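# Six arms shift ball to other cup, reseat frame

## Task

Carry the ball over to the cup on the opposite post, and return the frame to its proper spot resting on its supports.

## Robot and tools

Setup: six identical i2rt Big YAM arms named arm1 to arm6 share the scene. Each has six joints, a five-fingered right hand and a wrist camera (arm1_cam_wrist to arm6_cam_wrist). A fixed room camera, cam_high, watches from above. Foot (base_link) positions in metres, scene frame: arm1 (-0.581, +1.692, +0.848), arm2 (-1.538, +0.281, +0.801), arm3 (-1.592, -0.837, +0.808), arm4 (-0.266, -1.493, +0.845), arm5 (+1.300, -1.274, +0.818), arm6 (+1.404, +1.088, +0.775). Each foot faces along its own +x. Reach is about 1.07 m from the joint1 axis.

Frames: every pose is in one scene frame, origin on the floor, +z up, in metres. A hand pose is 7 numbers [x, y, z, qw, qx, qy, qz]. The hand point sits 0.045 m ahead of the palm; its +z runs along the straight fingers, +y comes out of the palm, +x crosses the palm away from the thumb. A bracket on the little-finger side of the wrist sticks out and can strike things.

Tool move: each arm's command goes under its own key (arm1 ... arm6); an arm left out receives nothing new and may keep pushing toward its old target. Per arm you may give:
- joints: a dict of absolute targets by name. joint1_rad -2.879..2.879 (base yaw, positive counter-clockwise from above), joint2_rad 0..3.141 (shoulder), joint3_rad 0..3.019 (elbow), joint4_rad -1.692..1.57 (wrist pitch, positive lifts fingers), joint5_rad -1.57..1.57 (sideways, positive to arm's right), joint6_rad -2.094..2.094 (roll). Radians. Hand keys hand_little, hand_ring, hand_middle, hand_index, hand_thumb_bend, hand_thumb_turn run -1 (closed; for thumb_turn, in front of palm) to +1 (open). hand_force_limit -1..1 maps to roughly 0-10 N fingertip stop force (0-15 N for thumb motors); hand_speed -0.96..1 (about -0.94 or slower gives a soft grip; -0.8 or faster can overshoot the force several times).
- target: a 7-number absolute hand pose as above; the hand travels a straight line to it from its current hand_target. Optional speed 0.002..0.5 m/s (default 0.25), only allowed with target. With target, joints may contain only the hand_ keys.
- min_time_s 0.1..8: shortest duration for that arm's joint moves.
- cameras: list of names or "all"; [] for none.
All motions in one call begin together; hand paths in one call finish together (0.5 to 10 s). A call with no arm action just reports state and images. Unknown keys make a call invalid; out-of-range numbers get it refused, and a refusal cancels the rest of that reply's move/wait/finished_scene calls.

Other tools: wait {seconds 0..10, cameras}; zoom_image {camera, region [x0,y0,x1,y1] pixels, max 504x504, only on the newest images}; show_instructions (reference pages); finished_scene {scene} ends the scene for good, so the goal must hold with nobody touching it.

Reading results: the move line reports each commanded arm as done or its worst status. joint_status/hand_status words: off_target (stopped short, may still push), time_out (joints keep a nearby target and may creep on, listed in on_its_own), not_followed (a self/arm-clearance check withheld it; "pose unreachable" for a target). hand reports the measured pose, hand_target the pose the drive holds; expect a centimetre or more of error. hand_stopped_by gives little, ring, middle, index, thumb_bend, thumb_turn as moving, target, force, stalled or fault. *_load_n are fingertip loads in N (positive = pushed open); a grip lost shows as loads near 0. Joint velocities read "within noise" when still. An arm listed "as last shown" was not commanded; its status reads "not commanded".

Gripping: a finger motor only starts when its target changes by 0.002 or more; it stops at the target or when load hits hand_force_limit. To squeeze harder, raise the limit and send a more-closed target; to loosen, send a more-open one. Turning the thumb fully in front of the palm lets the hand wrap objects about 0.035-0.065 m thick, or a handle down to about 0.025 m.

Hazards: hard contact between two robots (including one hand clamping another's fingers) fails the scene; the clearance check may react too late and lets hands and wrist cameras meet. Arms do not stop on contact and keep pushing, which can overheat motors (MOTOR HOT line, then an OVER-TEMPERATURE FAULT that drops the arm); relieve a stalled joint by sending its reported position. Don't let the ball or frame fall, leave the work area or hit the floor; avoid slamming, dropping, releasing moving objects and overloading fingers. Near-straight arms can overshoot speed. Loose objects may occasionally get nudged. The scene keeps running while you compose replies, with robots holding the last command.

Each tool is called after "Request:" as a command line: name --argument value for each argument, lists and objects as JSON in quotes; but a table of rows of numbers goes row by row, as --pt "numbers of a row", without its own name.

Reference images:

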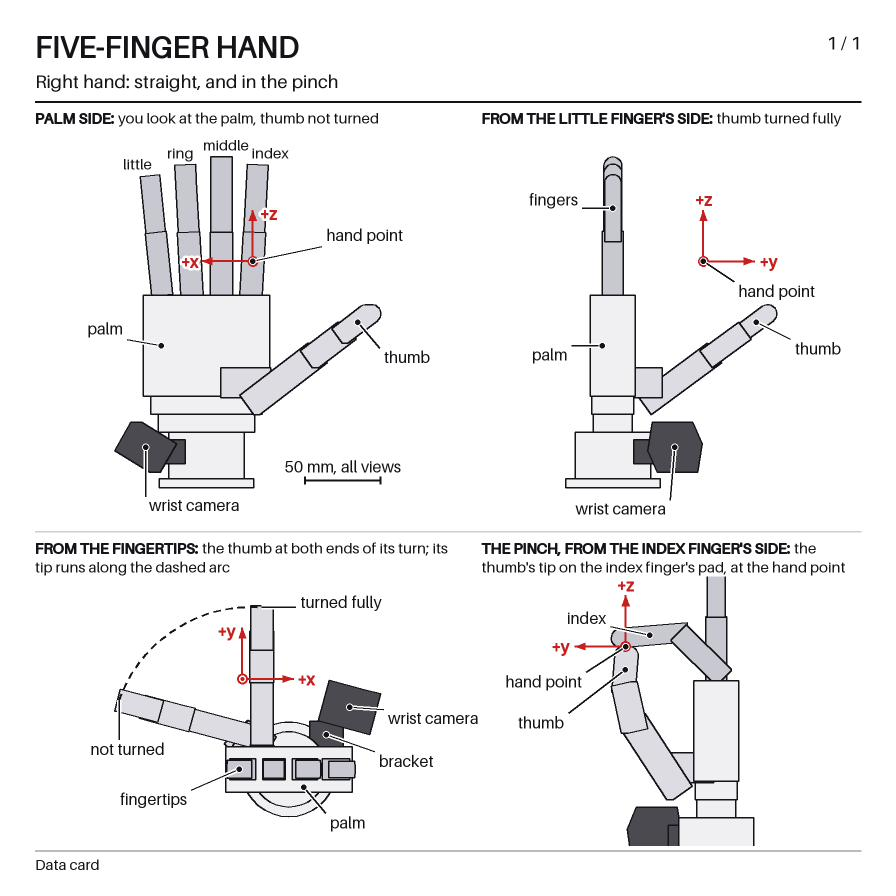

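## Session

Request:
move

Scene clock: 0.00 s.
Joint torques (N m): no reading
Motor temperatures (°C): arm1=[29 33 33 28 29 28] | arm2=[27 32 30 27 33 32] | arm3=[27 30 33 30 29 29] | arm4=[27 34 24 32 29 34] | arm5=[31 36 33 31 33 31] | arm6=[33 35 33 31 31 27]
Heat: arm1: hottest joint2_rad 33 °C; arm2: hottest joint5_rad 33 °C; arm3: hottest joint3_rad 33 °C; arm4: hottest joint2_rad 34 °C; arm5: hottest joint2_rad 36 °C; arm6: hottest joint2_rad 35 °C.
Joint velocities: within noise
arm1.joint_positions: joint1_rad=-0.403 joint2_rad=+0.577 joint3_rad=+1.449 joint4_rad=-1.351 joint5_rad=+0.262 joint6_rad=-1.214 hand_little=+1.000 hand_ring=+1.000 hand_middle=+1.000 hand_index=+1.000 hand_thumb_turn=+1.000 hand_thumb_bend=+1.000 hand_force_limit=+0.000 hand_speed=-0.800
arm1.joint_status: not commanded
arm1.hand_stopped_by: target,target,target,target,target,target
arm1.little_load_n: 0.0
arm1.ring_load_n: 0.0
arm1.middle_load_n: 0.0
arm1.index_load_n: 0.0
arm1.thumb_bend_load_n: 0.0
arm1.thumb_turn_load_n: 0.0
arm1.hand: x=-0.6792 y=+1.5099 z=+1.3755 quat_wxyz=(+0.389, +0.420, -0.738, +0.358) (m; scene frame)
arm1.hand_target: x=-0.6792 y=+1.5122 z=+1.3828 quat_wxyz=(+0.393, +0.417, -0.734, +0.365) (m; scene frame)
arm1.hand_status: not commanded
arm2.joint_positions: joint1_rad=-0.253 joint2_rad=+0.623 joint3_rad=+1.360 joint4_rad=-1.360 joint5_rad=-0.294 joint6_rad=-1.270 hand_little=+1.000 hand_ring=+1.000 hand_middle=+1.000 hand_index=+1.000 hand_thumb_turn=+1.000 hand_thumb_bend=+1.000 hand_force_limit=+0.000 hand_speed=-0.800
arm2.joint_status: not commanded
arm2.hand_stopped_by: target,target,target,target,target,target
arm2.little_load_n: 0.0
arm2.ring_load_n: 0.0
arm2.middle_load_n: 0.0
arm2.index_load_n: -0.5
arm2.thumb_bend_load_n: 0.0
arm2.thumb_turn_load_n: 0.0
arm2.hand: x=-1.3271 y=+0.1713 z=+1.2636 quat_wxyz=(-0.089, +0.837, -0.286, +0.458) (m; scene frame)
arm2.hand_target: x=-1.3275 y=+0.1714 z=+1.2743 quat_wxyz=(-0.087, +0.833, -0.282, +0.468) (m; scene frame)
arm2.hand_status: not commanded
arm3.joint_positions: joint1_rad=-0.321 joint2_rad=+0.628 joint3_rad=+1.417 joint4_rad=-1.433 joint5_rad=+0.051 joint6_rad=-1.374 hand_little=+1.000 hand_ring=+1.000 hand_middle=+1.000 hand_index=+1.000 hand_thumb_turn=+1.000 hand_thumb_bend=+1.000 hand_force_limit=+0.000 hand_speed=-0.800
arm3.joint_status: not commanded
arm3.hand_stopped_by: target,target,target,target,target,target
arm3.little_load_n: 0.0
arm3.ring_load_n: 0.0
arm3.middle_load_n: 0.0
arm3.index_load_n: 0.0
arm3.thumb_bend_load_n: 0.0
arm3.thumb_turn_load_n: 0.0
arm3.hand: x=-1.3739 y=-0.8592 z=+1.2945 quat_wxyz=(-0.069, +0.893, -0.011, +0.444) (m; scene frame)
arm3.hand_target: x=-1.3743 y=-0.8594 z=+1.3050 quat_wxyz=(-0.071, +0.887, -0.011, +0.455) (m; scene frame)
arm3.hand_status: not commanded
arm4.joint_positions: joint1_rad=+0.481 joint2_rad=+0.648 joint3_rad=+1.398 joint4_rad=-1.233 joint5_rad=+0.144 joint6_rad=-1.364 hand_little=+1.000 hand_ring=+1.000 hand_middle=+1.000 hand_index=+1.000 hand_thumb_turn=+1.000 hand_thumb_bend=+1.000 hand_force_limit=+0.000 hand_speed=-0.800
arm4.joint_status: not commanded
arm4.hand_stopped_by: target,target,target,target,target,target
arm4.little_load_n: 0.0
arm4.ring_load_n: 0.0
arm4.middle_load_n: 0.0
arm4.index_load_n: 0.0
arm4.thumb_bend_load_n: 0.0
arm4.thumb_turn_load_n: 0.0
arm4.hand: x=-0.2919 y=-1.2332 z=+1.3613 quat_wxyz=(-0.430, +0.568, +0.637, +0.294) (m; scene frame)
arm4.hand_target: x=-0.2912 y=-1.2347 z=+1.3724 quat_wxyz=(-0.440, +0.565, +0.631, +0.298) (m; scene frame)
arm4.hand_status: not commanded
arm5.joint_positions: joint1_rad=+0.057 joint2_rad=+0.590 joint3_rad=+1.404 joint4_rad=-1.298 joint5_rad=-0.128 joint6_rad=-1.144 hand_little=+1.000 hand_ring=+1.000 hand_middle=+1.000 hand_index=+1.000 hand_thumb_turn=+1.000 hand_thumb_bend=+1.000 hand_force_limit=+0.000 hand_speed=-0.800
arm5.joint_status: not commanded
arm5.hand_stopped_by: target,target,target,target,target,target
arm5.little_load_n: 0.0
arm5.ring_load_n: 0.0
arm5.middle_load_n: 0.0
arm5.index_load_n: 0.0
arm5.thumb_bend_load_n: 0.0
arm5.thumb_turn_load_n: 0.0
arm5.hand: x=+1.1728 y=-1.0890 z=+1.3199 quat_wxyz=(-0.514, +0.496, +0.696, +0.065) (m; scene frame)
arm5.hand_target: x=+1.1737 y=-1.0901 z=+1.3294 quat_wxyz=(-0.524, +0.492, +0.692, +0.067) (m; scene frame)
arm5.hand_status: not commanded
arm6.joint_positions: joint1_rad=+0.154 joint2_rad=+0.619 joint3_rad=+1.337 joint4_rad=-1.408 joint5_rad=-0.264 joint6_rad=-1.428 hand_little=+1.000 hand_ring=+1.000 hand_middle=+1.000 hand_index=+1.000 hand_thumb_turn=+1.000 hand_thumb_bend=+1.000 hand_force_limit=+0.000 hand_speed=-0.800
arm6.joint_status: not commanded
arm6.hand_stopped_by: target,target,target,target,target,target
arm6.little_load_n: 0.0
arm6.ring_load_n: 0.0
arm6.middle_load_n: 0.0
arm6.index_load_n: 0.0
arm6.thumb_bend_load_n: 0.0
arm6.thumb_turn_load_n: 0.0
arm6.hand: x=+1.2936 y=+0.8826 z=+1.2234 quat_wxyz=(+0.269, +0.462, -0.773, +0.342) (m; scene frame)
arm6.hand_target: x=+1.2937 y=+0.8828 z=+1.2359 quat_wxyz=(+0.280, +0.461, -0.766, +0.349) (m; scene frame)
arm6.hand_status: not commanded
pictures: arm1_cam_wrist, arm2_cam_wrist, arm3_cam_wrist, arm4_cam_wrist, arm5_cam_wrist, arm6_cam_wrist, cam_high

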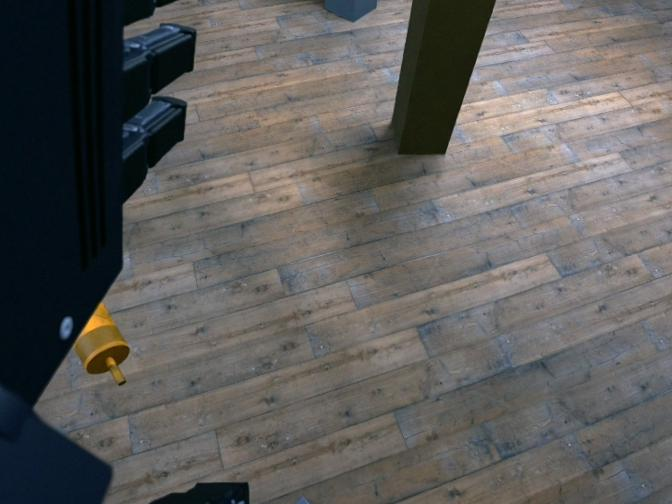

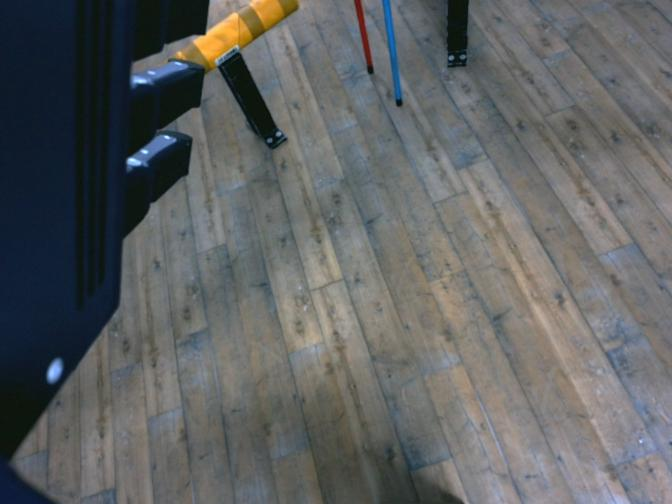

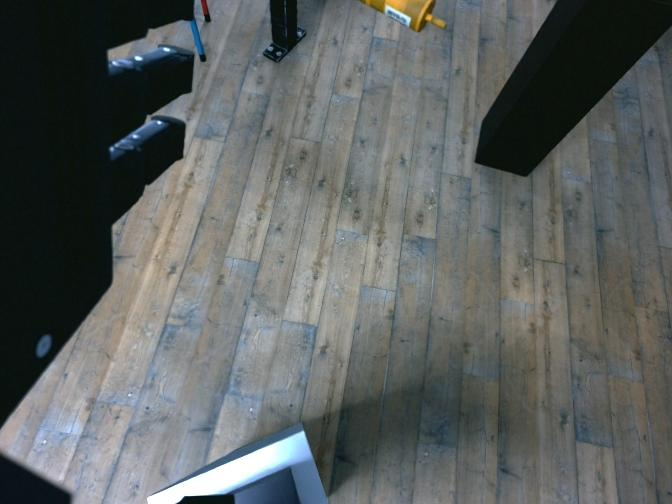

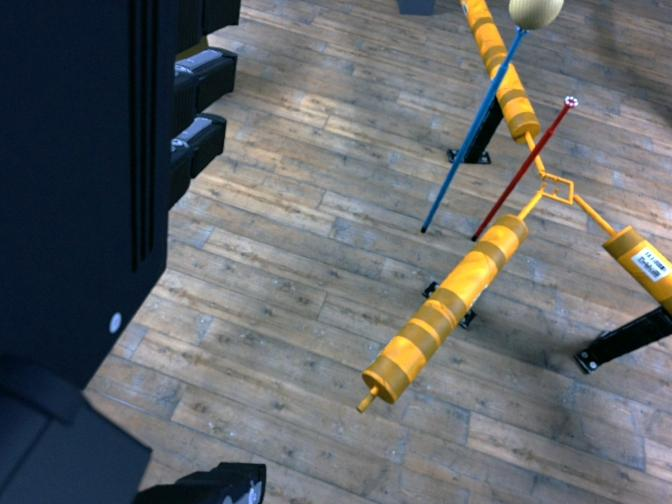

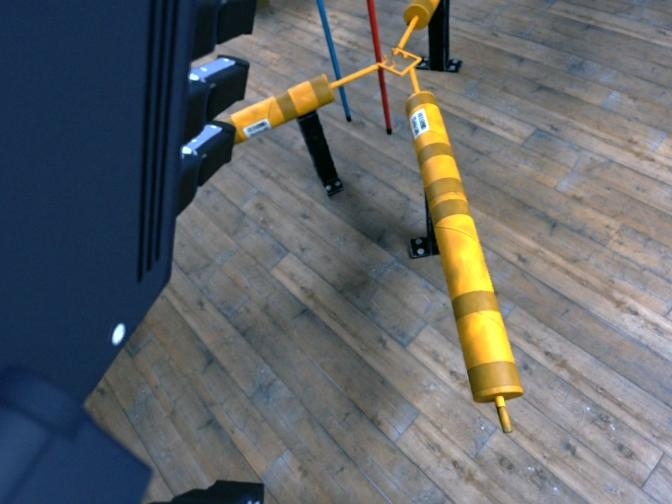

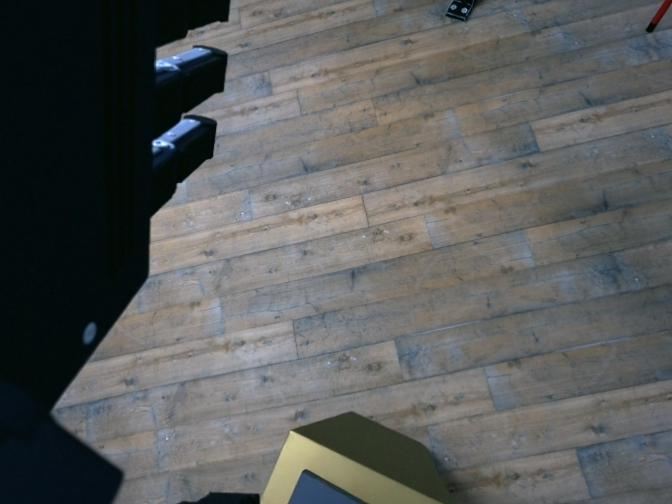

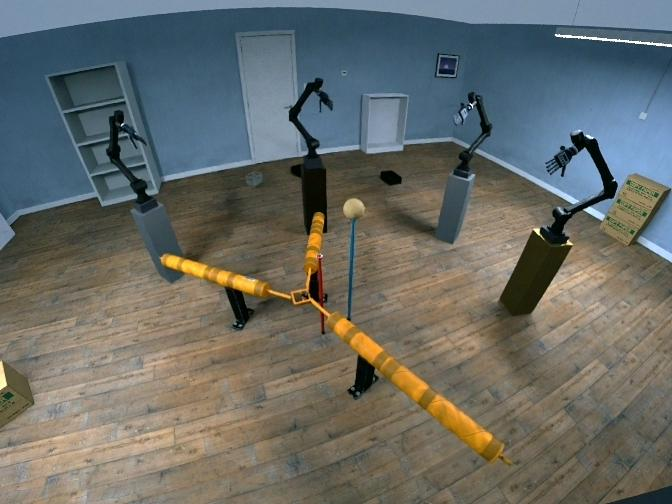

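Request:
zoom_image --camera "cam_high" --region '[240, 170, 440, 350]'

Request:
zoom_image --camera "arm4_cam_wrist" --region '[460, 120, 660, 260]'

Request:
zoom_image --camera "arm5_cam_wrist" --region '[300, 0, 480, 140]'

Scaled by 2.520 from the camera's 672x504 image, which has a finer 960x720 frame.

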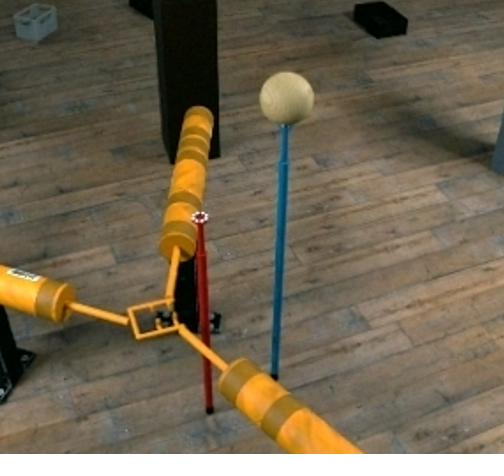

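Scaled by 2.520 from the camera's 672x504 image, which has a finer 960x720 frame.

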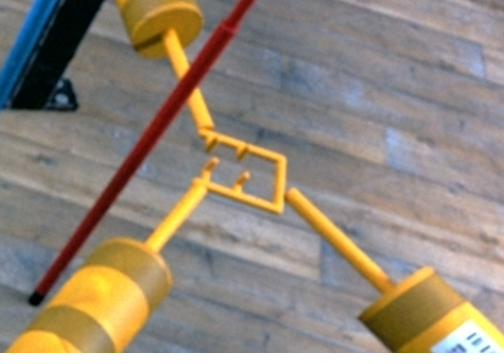

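Scaled by 2.800 from the camera's 672x504 image, which has a finer 960x720 frame.

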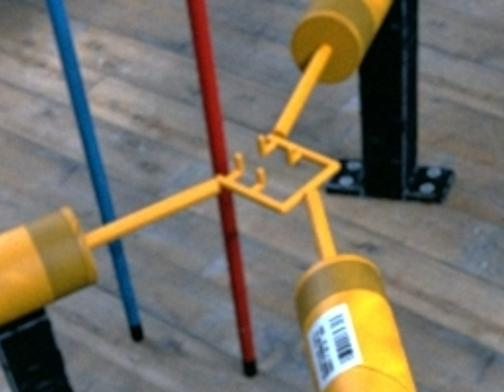

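Request:
zoom_image --camera "arm5_cam_wrist" --region '[380, 300, 600, 460]'

Request:
zoom_image --camera "arm4_cam_wrist" --region '[320, 300, 480, 430]'

Request:
zoom_image --camera "arm1_cam_wrist" --region '[40, 280, 200, 410]'

Request:
zoom_image --camera "arm2_cam_wrist" --region '[160, 0, 500, 160]'

Request:
zoom_image --camera "arm3_cam_wrist" --region '[180, 0, 460, 160]'

Request:
zoom_image --camera "cam_high" --region '[140, 230, 540, 500]'

Scaled by 2.291 from the camera's 672x504 image, which has a finer 960x720 frame.

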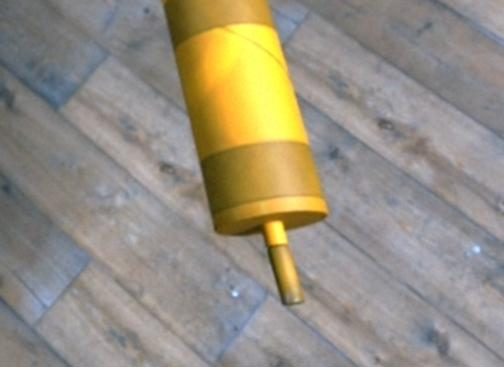

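Scaled by 3.150 from the camera's 672x504 image, which has a finer 960x720 frame.

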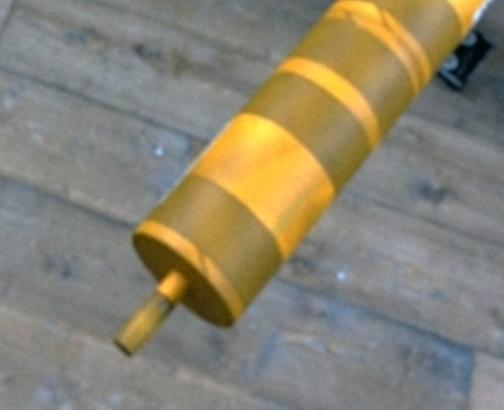

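Scaled by 3.150 from the camera's 672x504 image, which has a finer 960x720 frame.

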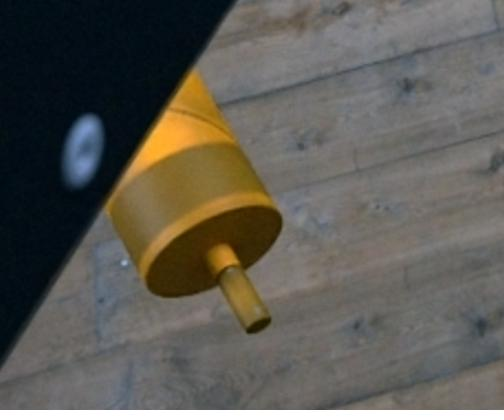

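Scaled by 1.482 from the camera's 672x504 image, which has a finer 960x720 frame.

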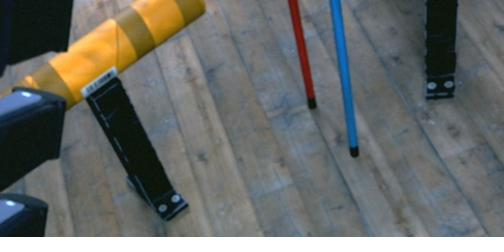

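Scaled by 1.800 from the camera's 672x504 image, which has a finer 960x720 frame.

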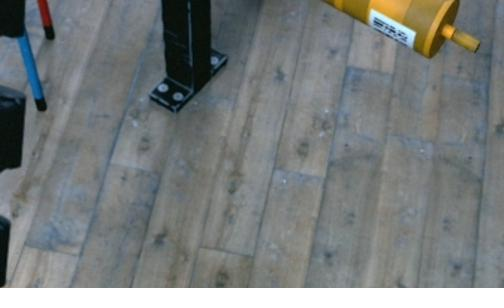

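Scaled by 1.260 from the camera's 672x504 image, which has a finer 960x720 frame.

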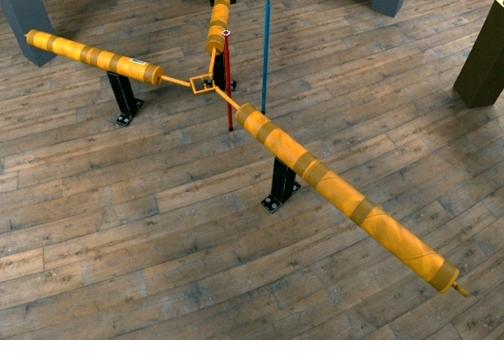

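Request:
move --arm1 '{"joints": {"joint6_rad": 1.5, "hand_thumb_turn": -1}, "min_time_s": 4}' --arm5 '{"joints": {"joint6_rad": 1.0, "hand_thumb_turn": -1}, "min_time_s": 4}' --arm4 '{"target": [-0.196, -1.105, 0.66, 0, 0.8434, 0.5373, 0], "joints": {"hand_thumb_turn": -1}}' --arm2 '{"target": [-0.69, 0.025, 1.02, 0.033, 0.570, -0.164, 0.805]}' --arm3 '{"target": [-0.79, -0.48, 1.02, -0.243, 0.592, 0.040, 0.768]}' --arm6 '{"target": [0.752, 0.497, 1.03, 0.7074, 0.1525, -0.5731, 0.3857]}' --cameras '["all"]'

Scene clock: 210.93 s.
Joint torques (N m): arm1=[1.2 1.55 7.76 2.1 0.13 0.18] | arm2=[0.09 -16.09 11.64 2.91 0.06 -0.11] | arm3=[0.32 -22.3 10.69 1.89 -0.25 -0.13] | arm4=[-0.26 -14.68 5.2 0.5 0.13 0.07] | arm5=[-0.91 3.84 8.87 1.57 -0.05 0.08] | arm6=[0.15 -19.66 12.88 2.06 0.06 0.05]
Motor temperatures (°C): arm1=[29 32 38 28 27 28] | arm2=[27 31 36 27 30 29] | arm3=[27 30 36 30 28 29] | arm4=[27 33 32 31 28 32] | arm5=[30 35 36 30 30 29] | arm6=[33 34 42 30 29 27]
Heat: arm1: hottest joint3_rad 38 °C; arm2: hottest joint3_rad 36 °C; arm3: hottest joint3_rad 36 °C; arm4: hottest joint2_rad 33 °C; arm5: hottest joint3_rad 36 °C; arm6: hottest joint3_rad 42 °C.
move: arm1 done; arm2 off_target; arm3 off_target; arm4 off_target; arm5 done; arm6 off_target
Joint velocities: within noise
arm1.joint_positions: joint1_rad=-0.403 joint2_rad=+0.577 joint3_rad=+1.449 joint4_rad=-1.351 joint5_rad=+0.262 joint6_rad=+1.486 hand_little=+1.000 hand_ring=+1.000 hand_middle=+1.000 hand_index=+1.000 hand_thumb_turn=-1.000 hand_thumb_bend=+1.000 hand_force_limit=+0.000 hand_speed=-0.800
arm1.joint_status: all done
arm1.hand_stopped_by: target,target,target,target,target,target
arm1.little_load_n: 0.0
arm1.ring_load_n: 0.0
arm1.middle_load_n: 0.0
arm1.index_load_n: 0.0
arm1.thumb_bend_load_n: 0.0
arm1.thumb_turn_load_n: 0.0
arm1.hand: x=-0.5758 y=+1.4486 z=+1.4300 quat_wxyz=(-0.264, -0.628, -0.572, +0.458) (m; scene frame)
arm1.hand_target: x=-0.5761 y=+1.4517 z=+1.4393 quat_wxyz=(-0.273, -0.629, -0.563, +0.461) (m; scene frame)
arm1.hand_status: not commanded
arm2.joint_positions: joint1_rad=+0.032 joint2_rad=+2.181 joint3_rad=+1.555 joint4_rad=+0.883 joint5_rad=+0.104 joint6_rad=-1.367 hand_little=+1.000 hand_ring=+1.000 hand_middle=+1.000 hand_index=+1.000 hand_thumb_turn=+1.000 hand_thumb_bend=+1.000 hand_force_limit=+0.000 hand_speed=-0.800
arm2.joint_status: not commanded
arm2.hand_stopped_by: target,target,target,target,target,target
arm2.little_load_n: 0.0
arm2.ring_load_n: 0.0
arm2.middle_load_n: 0.0
arm2.index_load_n: 0.0
arm2.thumb_bend_load_n: 0.0
arm2.thumb_turn_load_n: 0.0
arm2.hand: x=-0.7046 y=+0.0193 z=+0.9954 quat_wxyz=(+0.034, +0.591, -0.173, +0.787) (m; scene frame)
arm2.hand_target: x=-0.6923 y=+0.0256 z=+1.0199 quat_wxyz=(+0.033, +0.570, -0.164, +0.804) (m; scene frame)
arm2.hand_status: off_target (0.029 m and 3.3 deg from the pose sent, 0.698 m and 54.5 deg at the start)
arm3.joint_positions: joint1_rad=-0.020 joint2_rad=+2.209 joint3_rad=+1.539 joint4_rad=+0.904 joint5_rad=+0.130 joint6_rad=-1.359 hand_little=+1.000 hand_ring=+1.000 hand_middle=+1.000 hand_index=+1.000 hand_thumb_turn=+1.000 hand_thumb_bend=+1.000 hand_force_limit=+0.000 hand_speed=-0.800
arm3.joint_status: not commanded
arm3.hand_stopped_by: target,target,target,target,target,target
arm3.little_load_n: 0.0
arm3.ring_load_n: 0.0
arm3.middle_load_n: 0.0
arm3.index_load_n: 0.0
arm3.thumb_bend_load_n: 0.0
arm3.thumb_turn_load_n: 0.0
arm3.hand: x=-0.7978 y=-0.4899 z=+0.9874 quat_wxyz=(-0.237, +0.617, +0.037, +0.749) (m; scene frame)
arm3.hand_target: x=-0.7923 y=-0.4809 z=+1.0200 quat_wxyz=(-0.243, +0.592, +0.040, +0.768) (m; scene frame)
arm3.hand_status: off_target (0.035 m and 3.7 deg from the pose sent, 0.748 m and 55.3 deg at the start)
arm4.joint_positions: joint1_rad=+0.024 joint2_rad=+2.098 joint3_rad=+0.971 joint4_rad=-0.471 joint5_rad=-0.005 joint6_rad=-1.209 hand_little=+1.000 hand_ring=+1.000 hand_middle=+1.000 hand_index=+1.000 hand_thumb_turn=-1.000 hand_thumb_bend=+1.000 hand_force_limit=+0.000 hand_speed=-0.800
arm4.joint_status: all done
arm4.hand_stopped_by: target,target,target,target,target,target
arm4.little_load_n: 0.0
arm4.ring_load_n: 0.0
arm4.middle_load_n: 0.0
arm4.index_load_n: -0.5
arm4.thumb_bend_load_n: 0.5
arm4.thumb_turn_load_n: 0.0
arm4.hand: x=-0.2018 y=-1.1176 z=+0.6575 quat_wxyz=(+0.009, +0.837, +0.547, -0.009) (m; scene frame)
arm4.hand_target: x=-0.1960 y=-1.1052 z=+0.6603 quat_wxyz=(+0.000, +0.843, +0.537, +0.000) (m; scene frame)
arm4.hand_status: off_target (0.014 m and 1.9 deg from the pose sent, 0.719 m and 69.5 deg at the start)
arm5.joint_positions: joint1_rad=+0.057 joint2_rad=+0.590 joint3_rad=+1.404 joint4_rad=-1.298 joint5_rad=-0.128 joint6_rad=+0.988 hand_little=+1.000 hand_ring=+1.000 hand_middle=+1.000 hand_index=+1.000 hand_thumb_turn=-1.000 hand_thumb_bend=+1.000 hand_force_limit=+0.000 hand_speed=-0.800
arm5.joint_status: all done
arm5.hand_stopped_by: target,target,target,target,target,target
arm5.little_load_n: 0.0
arm5.ring_load_n: 0.0
arm5.middle_load_n: 0.0
arm5.index_load_n: 0.0
arm5.thumb_bend_load_n: 0.0
arm5.thumb_turn_load_n: 0.0
arm5.hand: x=+1.0831 y=-1.1504 z=+1.3668 quat_wxyz=(-0.306, +0.849, -0.097, -0.419) (m; scene frame)
arm5.hand_target: x=+1.0843 y=-1.1520 z=+1.3771 quat_wxyz=(-0.310, +0.843, -0.101, -0.428) (m; scene frame)
arm5.hand_status: not commanded
arm6.joint_positions: joint1_rad=-0.126 joint2_rad=+2.120 joint3_rad=+1.534 joint4_rad=+0.831 joint5_rad=+0.040 joint6_rad=-1.356 hand_little=+1.000 hand_ring=+1.000 hand_middle=+1.000 hand_index=+1.000 hand_thumb_turn=+1.000 hand_thumb_bend=+1.000 hand_force_limit=+0.000 hand_speed=-0.800
arm6.joint_status: not commanded
arm6.hand_stopped_by: target,target,target,target,target,target
arm6.little_load_n: 0.0
arm6.ring_load_n: 0.0
arm6.middle_load_n: 0.0
arm6.index_load_n: 0.0
arm6.thumb_bend_load_n: 0.0
arm6.thumb_turn_load_n: 0.0
arm6.hand: x=+0.7678 y=+0.4955 z=+0.9948 quat_wxyz=(+0.688, +0.169, -0.596, +0.378) (m; scene frame)
arm6.hand_target: x=+0.7542 y=+0.4990 z=+1.0300 quat_wxyz=(+0.707, +0.153, -0.573, +0.385) (m; scene frame)
arm6.hand_status: off_target (0.039 m and 4.1 deg from the pose sent, 0.692 m and 66.7 deg at the start)
pictures: arm1_cam_wrist, arm2_cam_wrist, arm3_cam_wrist, arm4_cam_wrist, arm5_cam_wrist, arm6_cam_wrist, cam_high
camera_calibration:
arm1_cam_wrist: T_world_to_cam=[[0.918487, -0.0684543, -0.389481, 1.1849], [0.391841, 0.0247596, 0.9197, -1.13136], [-0.053314, -0.997347, 0.0495645, 1.4573], [0, 0, 0, 1]] pos_world=[-0.56731, 1.56255, 1.42978]
arm2_cam_wrist: T_world_to_cam=[[-0.338943, -0.940006, 0.038803, -0.258809], [-0.236851, 0.0453415, -0.970487, 0.803464], [0.910505, -0.338131, -0.23801, 0.997675], [0, 0, 0, 1]] pos_world=[-0.805809, 0.0576327, 1.02725]
arm3_cam_wrist: T_world_to_cam=[[0.353624, -0.935182, 0.0196207, -0.195822], [-0.27139, -0.12265, -0.954623, 0.66459], [0.895152, 0.332252, -0.297171, 1.28501], [0, 0, 0, 1]] pos_world=[-0.900666, -0.528563, 1.02014]
arm4_cam_wrist: T_world_to_cam=[[0.986115, -0.158822, -0.0484972, 0.0582189], [-0.104436, -0.820193, 0.562474, -1.31125], [-0.12911, -0.549599, -0.825392, 0.0175298], [0, 0, 0, 1]] pos_world=[-0.192089, -1.0566, 0.754836]
arm5_cam_wrist: T_world_to_cam=[[-0.26979, -0.703165, -0.657854, 0.389855], [-0.294934, -0.590008, 0.751601, -1.38704], [-0.916639, 0.396798, -0.0482091, 1.63162], [0, 0, 0, 1]] pos_world=[1.1917, -1.19166, 1.37763]
arm6_cam_wrist: T_world_to_cam=[[-0.72967, 0.682292, 0.0453796, 0.183425], [0.172803, 0.248198, -0.953172, 0.69049], [-0.661605, -0.687659, -0.299005, 1.25881], [0, 0, 0, 1]] pos_world=[0.847354, 0.569102, 1.02622]

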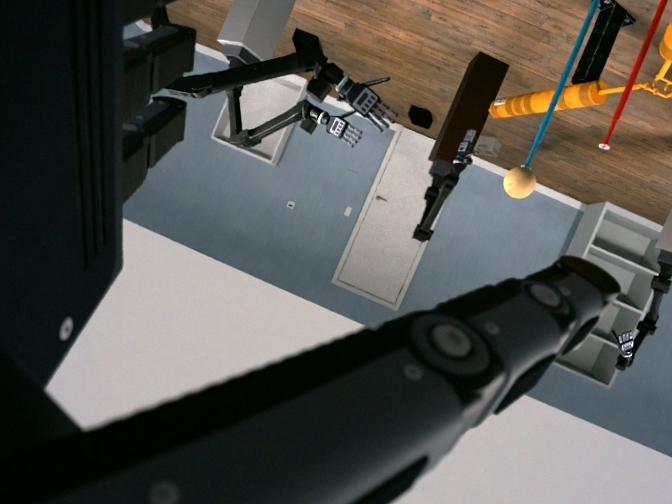

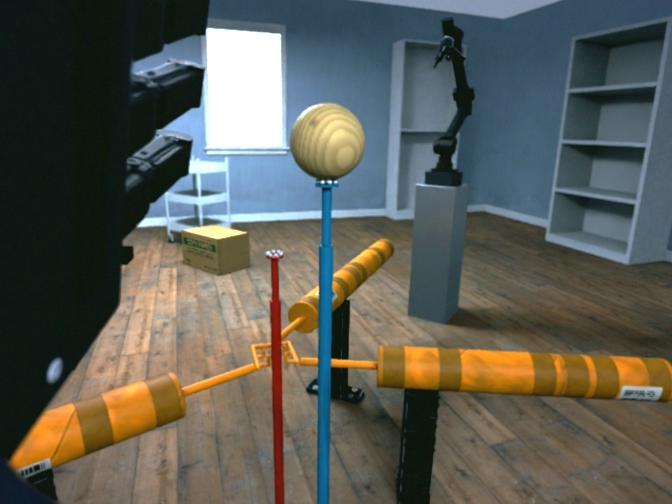

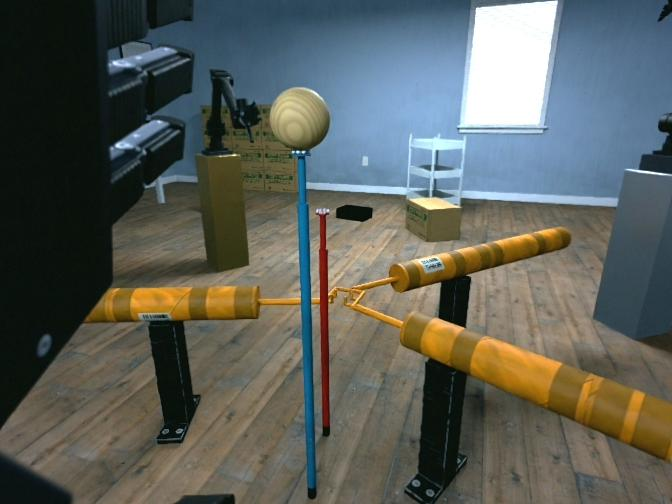

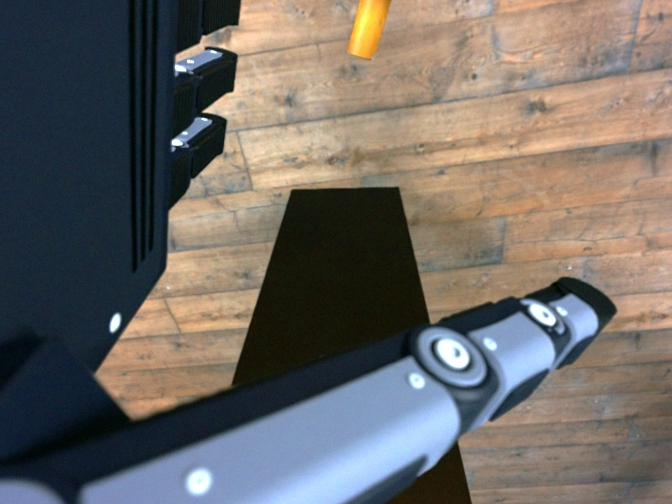

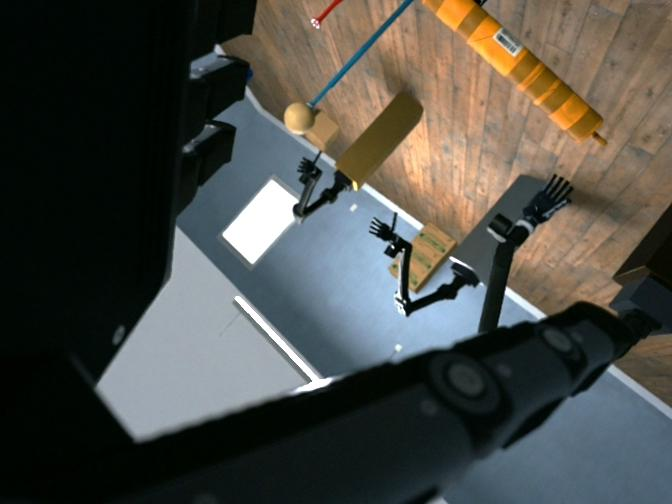

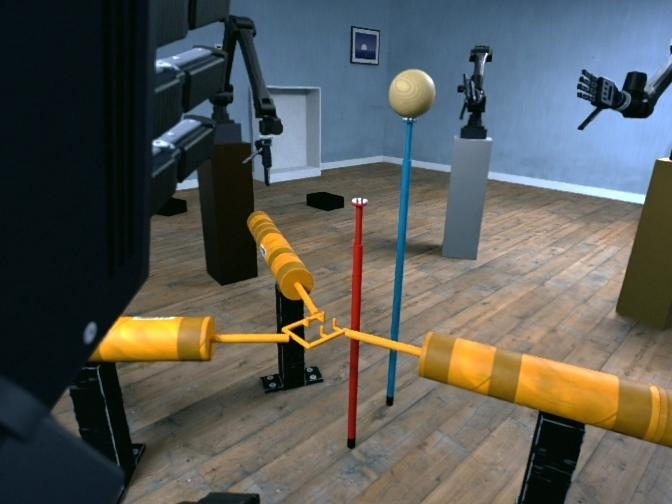

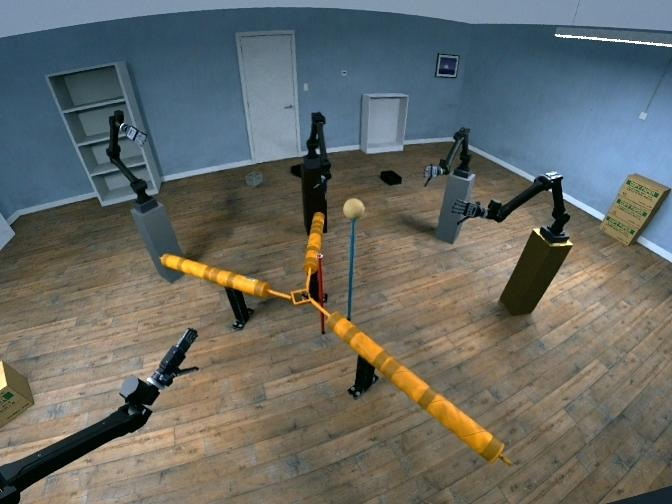

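Request:
zoom_image --camera "arm2_cam_wrist" --region '[180, 230, 400, 410]'

Request:
zoom_image --camera "arm3_cam_wrist" --region '[260, 190, 440, 340]'

Request:
zoom_image --camera "arm6_cam_wrist" --region '[260, 180, 440, 360]'

Request:
zoom_image --camera "arm6_cam_wrist" --region '[240, 200, 340, 320]'

Scaled by 2.291 from the camera's 672x504 image, which has a finer 960x720 frame.

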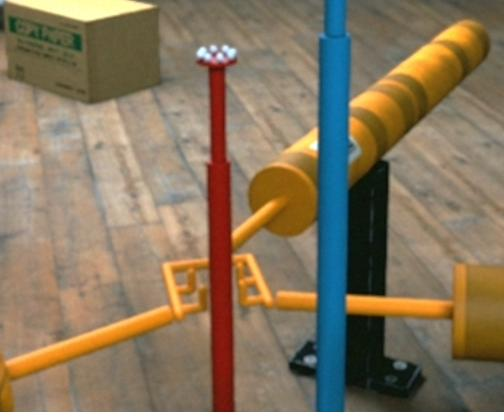

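Scaled by 2.800 from the camera's 672x504 image, which has a finer 960x720 frame.

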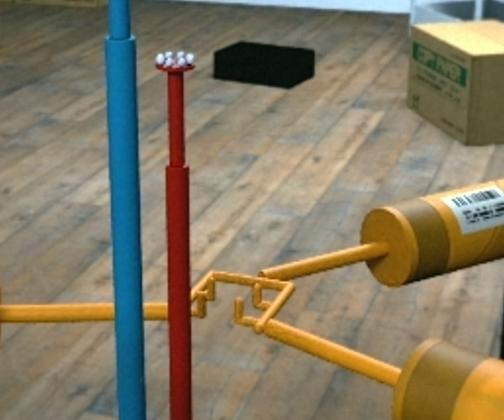

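Scaled by 2.800 from the camera's 672x504 image, which has a finer 960x720 frame.

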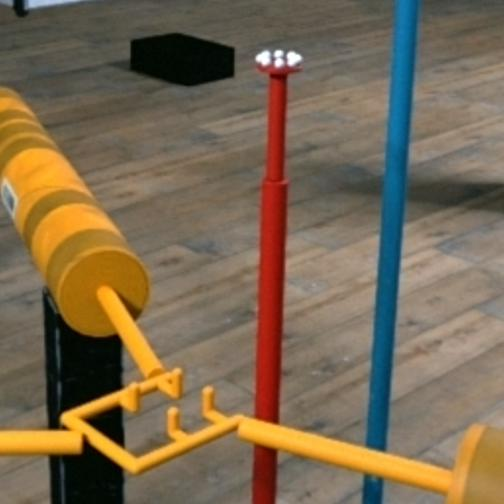

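Scaled by 4.200 from the camera's 672x504 image, which has a finer 960x720 frame.

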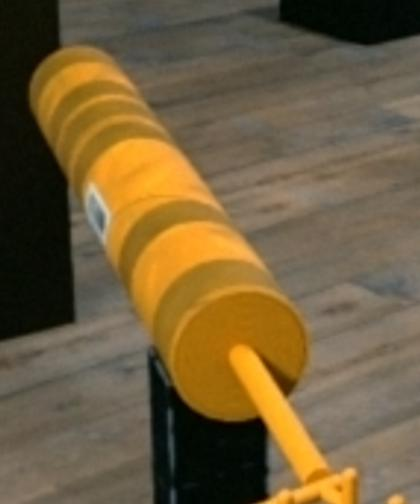

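Request:
zoom_image --camera "arm4_cam_wrist" --region '[300, 0, 440, 100]'

Request:
zoom_image --camera "arm2_cam_wrist" --region '[0, 340, 200, 500]'

Scaled by 3.600 from the camera's 672x504 image, which has a finer 960x720 frame.

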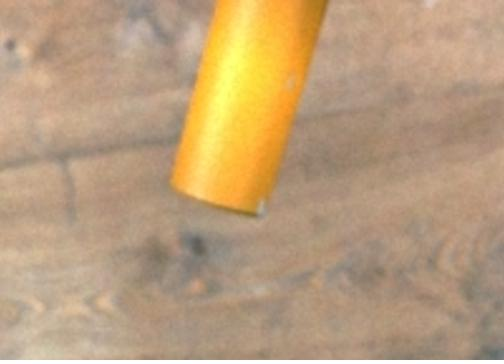

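Scaled by 2.520 from the camera's 672x504 image, which has a finer 960x720 frame.

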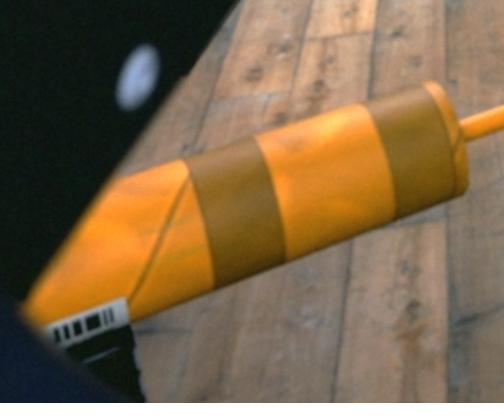

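Request:
move --arm1 '{"target": [-0.309, 1.154, 0.70, 0, 0.5592, 0.829, 0]}' --arm5 '{"target": [1.201, -0.905, 0.70, 0, 0.9455, -0.3256, 0]}' --arm4 '{"target": [-0.203, -1.112, 0.60, 0, 0.8363, 0.5483, 0]}' --cameras '["arm1_cam_wrist", "arm4_cam_wrist", "arm5_cam_wrist"]'

Scene clock: 298.53 s.
Joint torques (N m): arm1=[2.37 -23.41 8.29 0.2 -0.05 -0.16] | arm2=[0.09 -16.09 11.64 2.96 0.08 -0.13] | arm3=[1.14 -23.47 10.86 1.94 -0.26 -0.14] | arm4=[1.03 -13.33 4.27 0.94 0.13 -0.02] | arm5=[-2.02 -9.29 6.13 0.35 0.13 0.06] | arm6=[0.5 -19.66 12.97 2.14 0.03 0.03]
Motor temperatures (°C): arm1=[29 31 38 28 27 28] | arm2=[27 38 41 27 30 29] | arm3=[27 33 39 30 27 28] | arm4=[27 34 28 30 27 31] | arm5=[30 35 37 29 29 28] | arm6=[32 37 47 30 28 27]
Heat: arm1: hottest joint3_rad 38 °C; arm2: hottest joint3_rad 41 °C; arm3: hottest joint3_rad 39 °C; arm4: hottest joint2_rad 34 °C; arm5: hottest joint3_rad 37 °C; arm6: hottest joint3_rad 47 °C.
move: arm1 off_target; arm4 off_target; arm5 off_target
Joint velocities: within noise
arm1.joint_positions: joint1_rad=-0.033 joint2_rad=+2.210 joint3_rad=+1.380 joint4_rad=-0.763 joint5_rad=+0.002 joint6_rad=+1.570 hand_little=+1.000 hand_ring=+1.000 hand_middle=+1.000 hand_index=+1.000 hand_thumb_turn=-1.000 hand_thumb_bend=+1.000 hand_force_limit=+0.000 hand_speed=-0.800
arm1.joint_status: not commanded
arm1.hand_stopped_by: target,target,target,target,target,target
arm1.little_load_n: 0.0
arm1.ring_load_n: 0.0
arm1.middle_load_n: 0.0
arm1.index_load_n: 0.0
arm1.thumb_bend_load_n: 0.0
arm1.thumb_turn_load_n: 0.0
arm1.hand: x=-0.3225 y=+1.1628 z=+0.6934 quat_wxyz=(+0.008, -0.572, -0.821, -0.004) (m; scene frame)
arm1.hand_target: x=-0.3091 y=+1.1543 z=+0.7004 quat_wxyz=(+0.000, -0.559, -0.829, +0.000) (m; scene frame)
arm1.hand_status: off_target (0.017 m and 2.0 deg from the pose sent, 0.831 m and 68.8 deg at the start)
arm2, arm3, arm6: as last shown
arm4.joint_positions: joint1_rad=+0.024 joint2_rad=+2.224 joint3_rad=+0.980 joint4_rad=-0.342 joint5_rad=-0.005 joint6_rad=-1.209 hand_little=+1.000 hand_ring=+1.000 hand_middle=+1.000 hand_index=+1.000 hand_thumb_turn=-1.000 hand_thumb_bend=+1.000 hand_force_limit=+0.000 hand_speed=-0.800
arm4.joint_status: not commanded
arm4.hand_stopped_by: target,target,target,target,target,target
arm4.little_load_n: 0.0
arm4.ring_load_n: 0.0
arm4.middle_load_n: 0.0
arm4.index_load_n: 0.0
arm4.thumb_bend_load_n: 0.0
arm4.thumb_turn_load_n: 0.0
arm4.hand: x=-0.2019 y=-1.1206 z=+0.6065 quat_wxyz=(+0.004, +0.837, +0.547, -0.005) (m; scene frame)
arm4.hand_target: x=-0.2031 y=-1.1123 z=+0.6002 quat_wxyz=(+0.000, +0.836, +0.548, +0.000) (m; scene frame)
arm4.hand_status: off_target (0.011 m and 0.7 deg from the pose sent, 0.058 m and 1.4 deg at the start)
arm5.joint_positions: joint1_rad=-0.516 joint2_rad=+1.861 joint3_rad=+0.830 joint4_rad=-0.571 joint5_rad=-0.004 joint6_rad=+0.747 hand_little=+1.000 hand_ring=+1.000 hand_middle=+1.000 hand_index=+1.000 hand_thumb_turn=-1.000 hand_thumb_bend=+1.000 hand_force_limit=+0.000 hand_speed=-0.800
arm5.joint_status: not commanded
arm5.hand_stopped_by: target,target,target,target,target,target
arm5.little_load_n: 0.0
arm5.ring_load_n: 0.0
arm5.middle_load_n: 0.0
arm5.index_load_n: 0.0
arm5.thumb_bend_load_n: 0.0
arm5.thumb_turn_load_n: 0.0
arm5.hand: x=+1.1980 y=-0.9226 z=+0.6973 quat_wxyz=(+0.015, +0.949, -0.314, +0.005) (m; scene frame)
arm5.hand_target: x=+1.2011 y=-0.9053 z=+0.7004 quat_wxyz=(+0.000, +0.946, -0.326, +0.000) (m; scene frame)
arm5.hand_status: off_target (0.018 m and 2.3 deg from the pose sent, 0.720 m and 66.8 deg at the start)
pictures: arm1_cam_wrist, arm4_cam_wrist, arm5_cam_wrist
camera_calibration:
arm1_cam_wrist: T_world_to_cam=[[0.826131, 0.563032, 0.0224223, -0.403915], [0.471448, -0.71245, 0.519761, 0.614082], [0.308617, -0.41882, -0.854018, 1.2927], [0, 0, 0, 1]] pos_world=[-0.354769, 1.20633, 0.793867]
arm4_cam_wrist: T_world_to_cam=[[0.986147, -0.15818, -0.0499243, 0.0569099], [-0.104743, -0.827229, 0.552016, -1.2866], [-0.128617, -0.53914, -0.832338, -0.0101373], [0, 0, 0, 1]] pos_world=[-0.192189, -1.06078, 0.704629]
arm5_cam_wrist: T_world_to_cam=[[-0.35169, -0.935693, -0.0281365, -0.414959], [-0.81547, 0.291466, 0.500056, 0.896749], [-0.459698, 0.198809, -0.865536, 1.45408], [0, 0, 0, 1]] pos_world=[1.25377, -0.938731, 0.798458]

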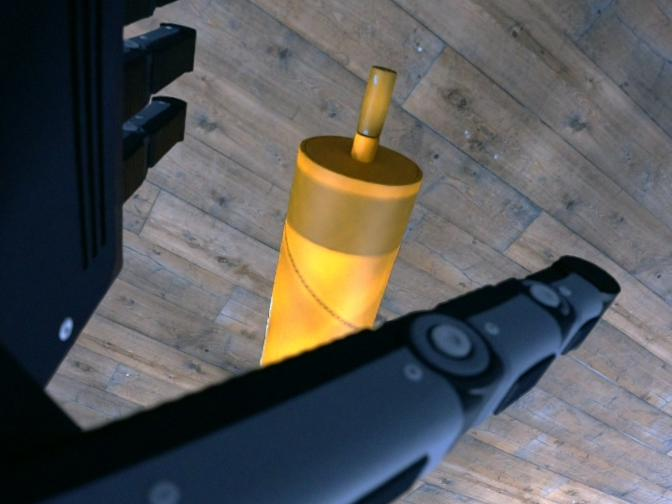

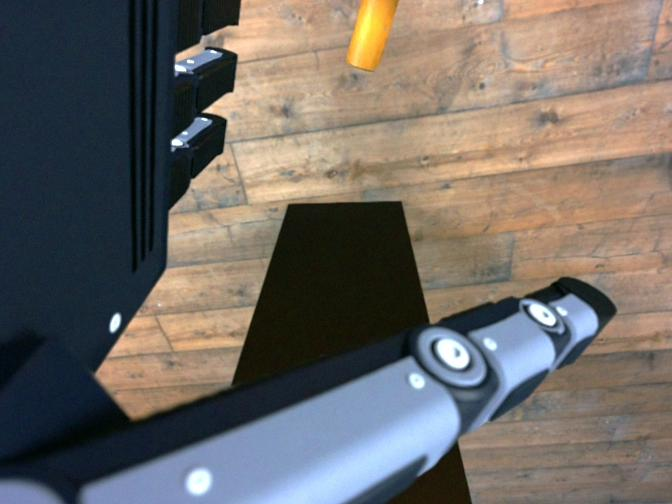

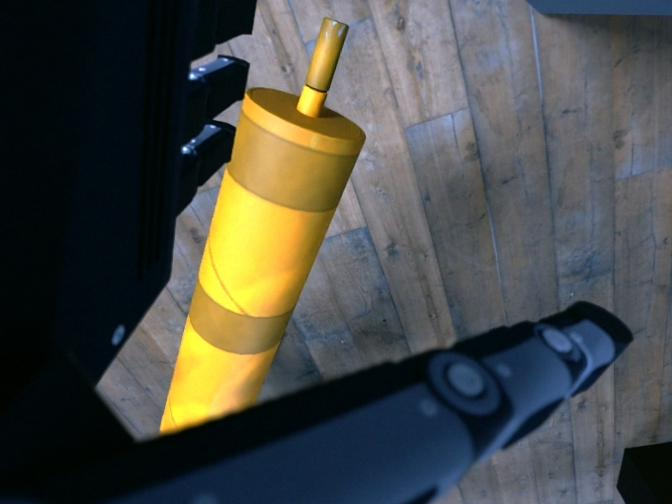

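Request:
zoom_image --camera "arm4_cam_wrist" --region '[300, 0, 440, 100]'

Request:
zoom_image --camera "arm1_cam_wrist" --region '[280, 50, 440, 200]'

Request:
zoom_image --camera "arm5_cam_wrist" --region '[230, 0, 390, 150]'

Scaled by 3.600 from the camera's 672x504 image, which has a finer 960x720 frame.

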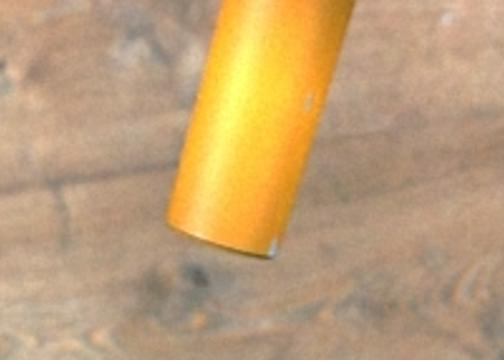

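Scaled by 3.150 from the camera's 672x504 image, which has a finer 960x720 frame.

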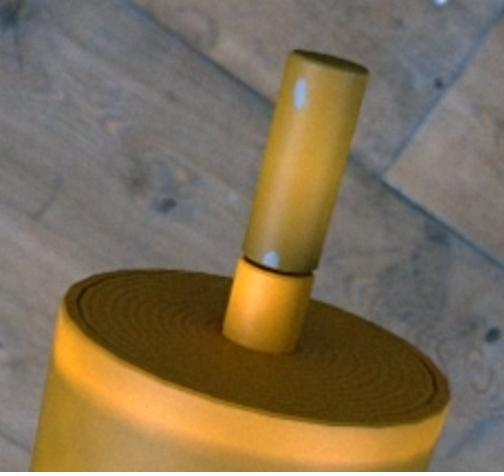

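Scaled by 3.150 from the camera's 672x504 image, which has a finer 960x720 frame.

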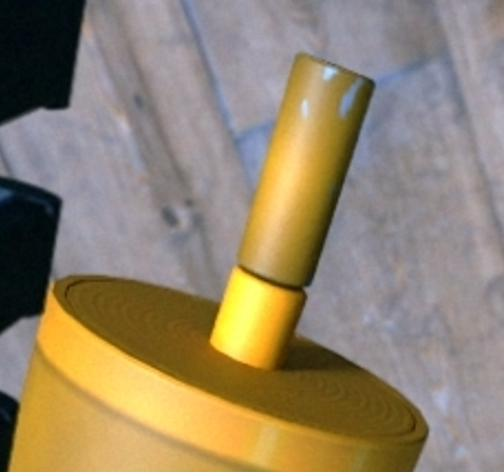

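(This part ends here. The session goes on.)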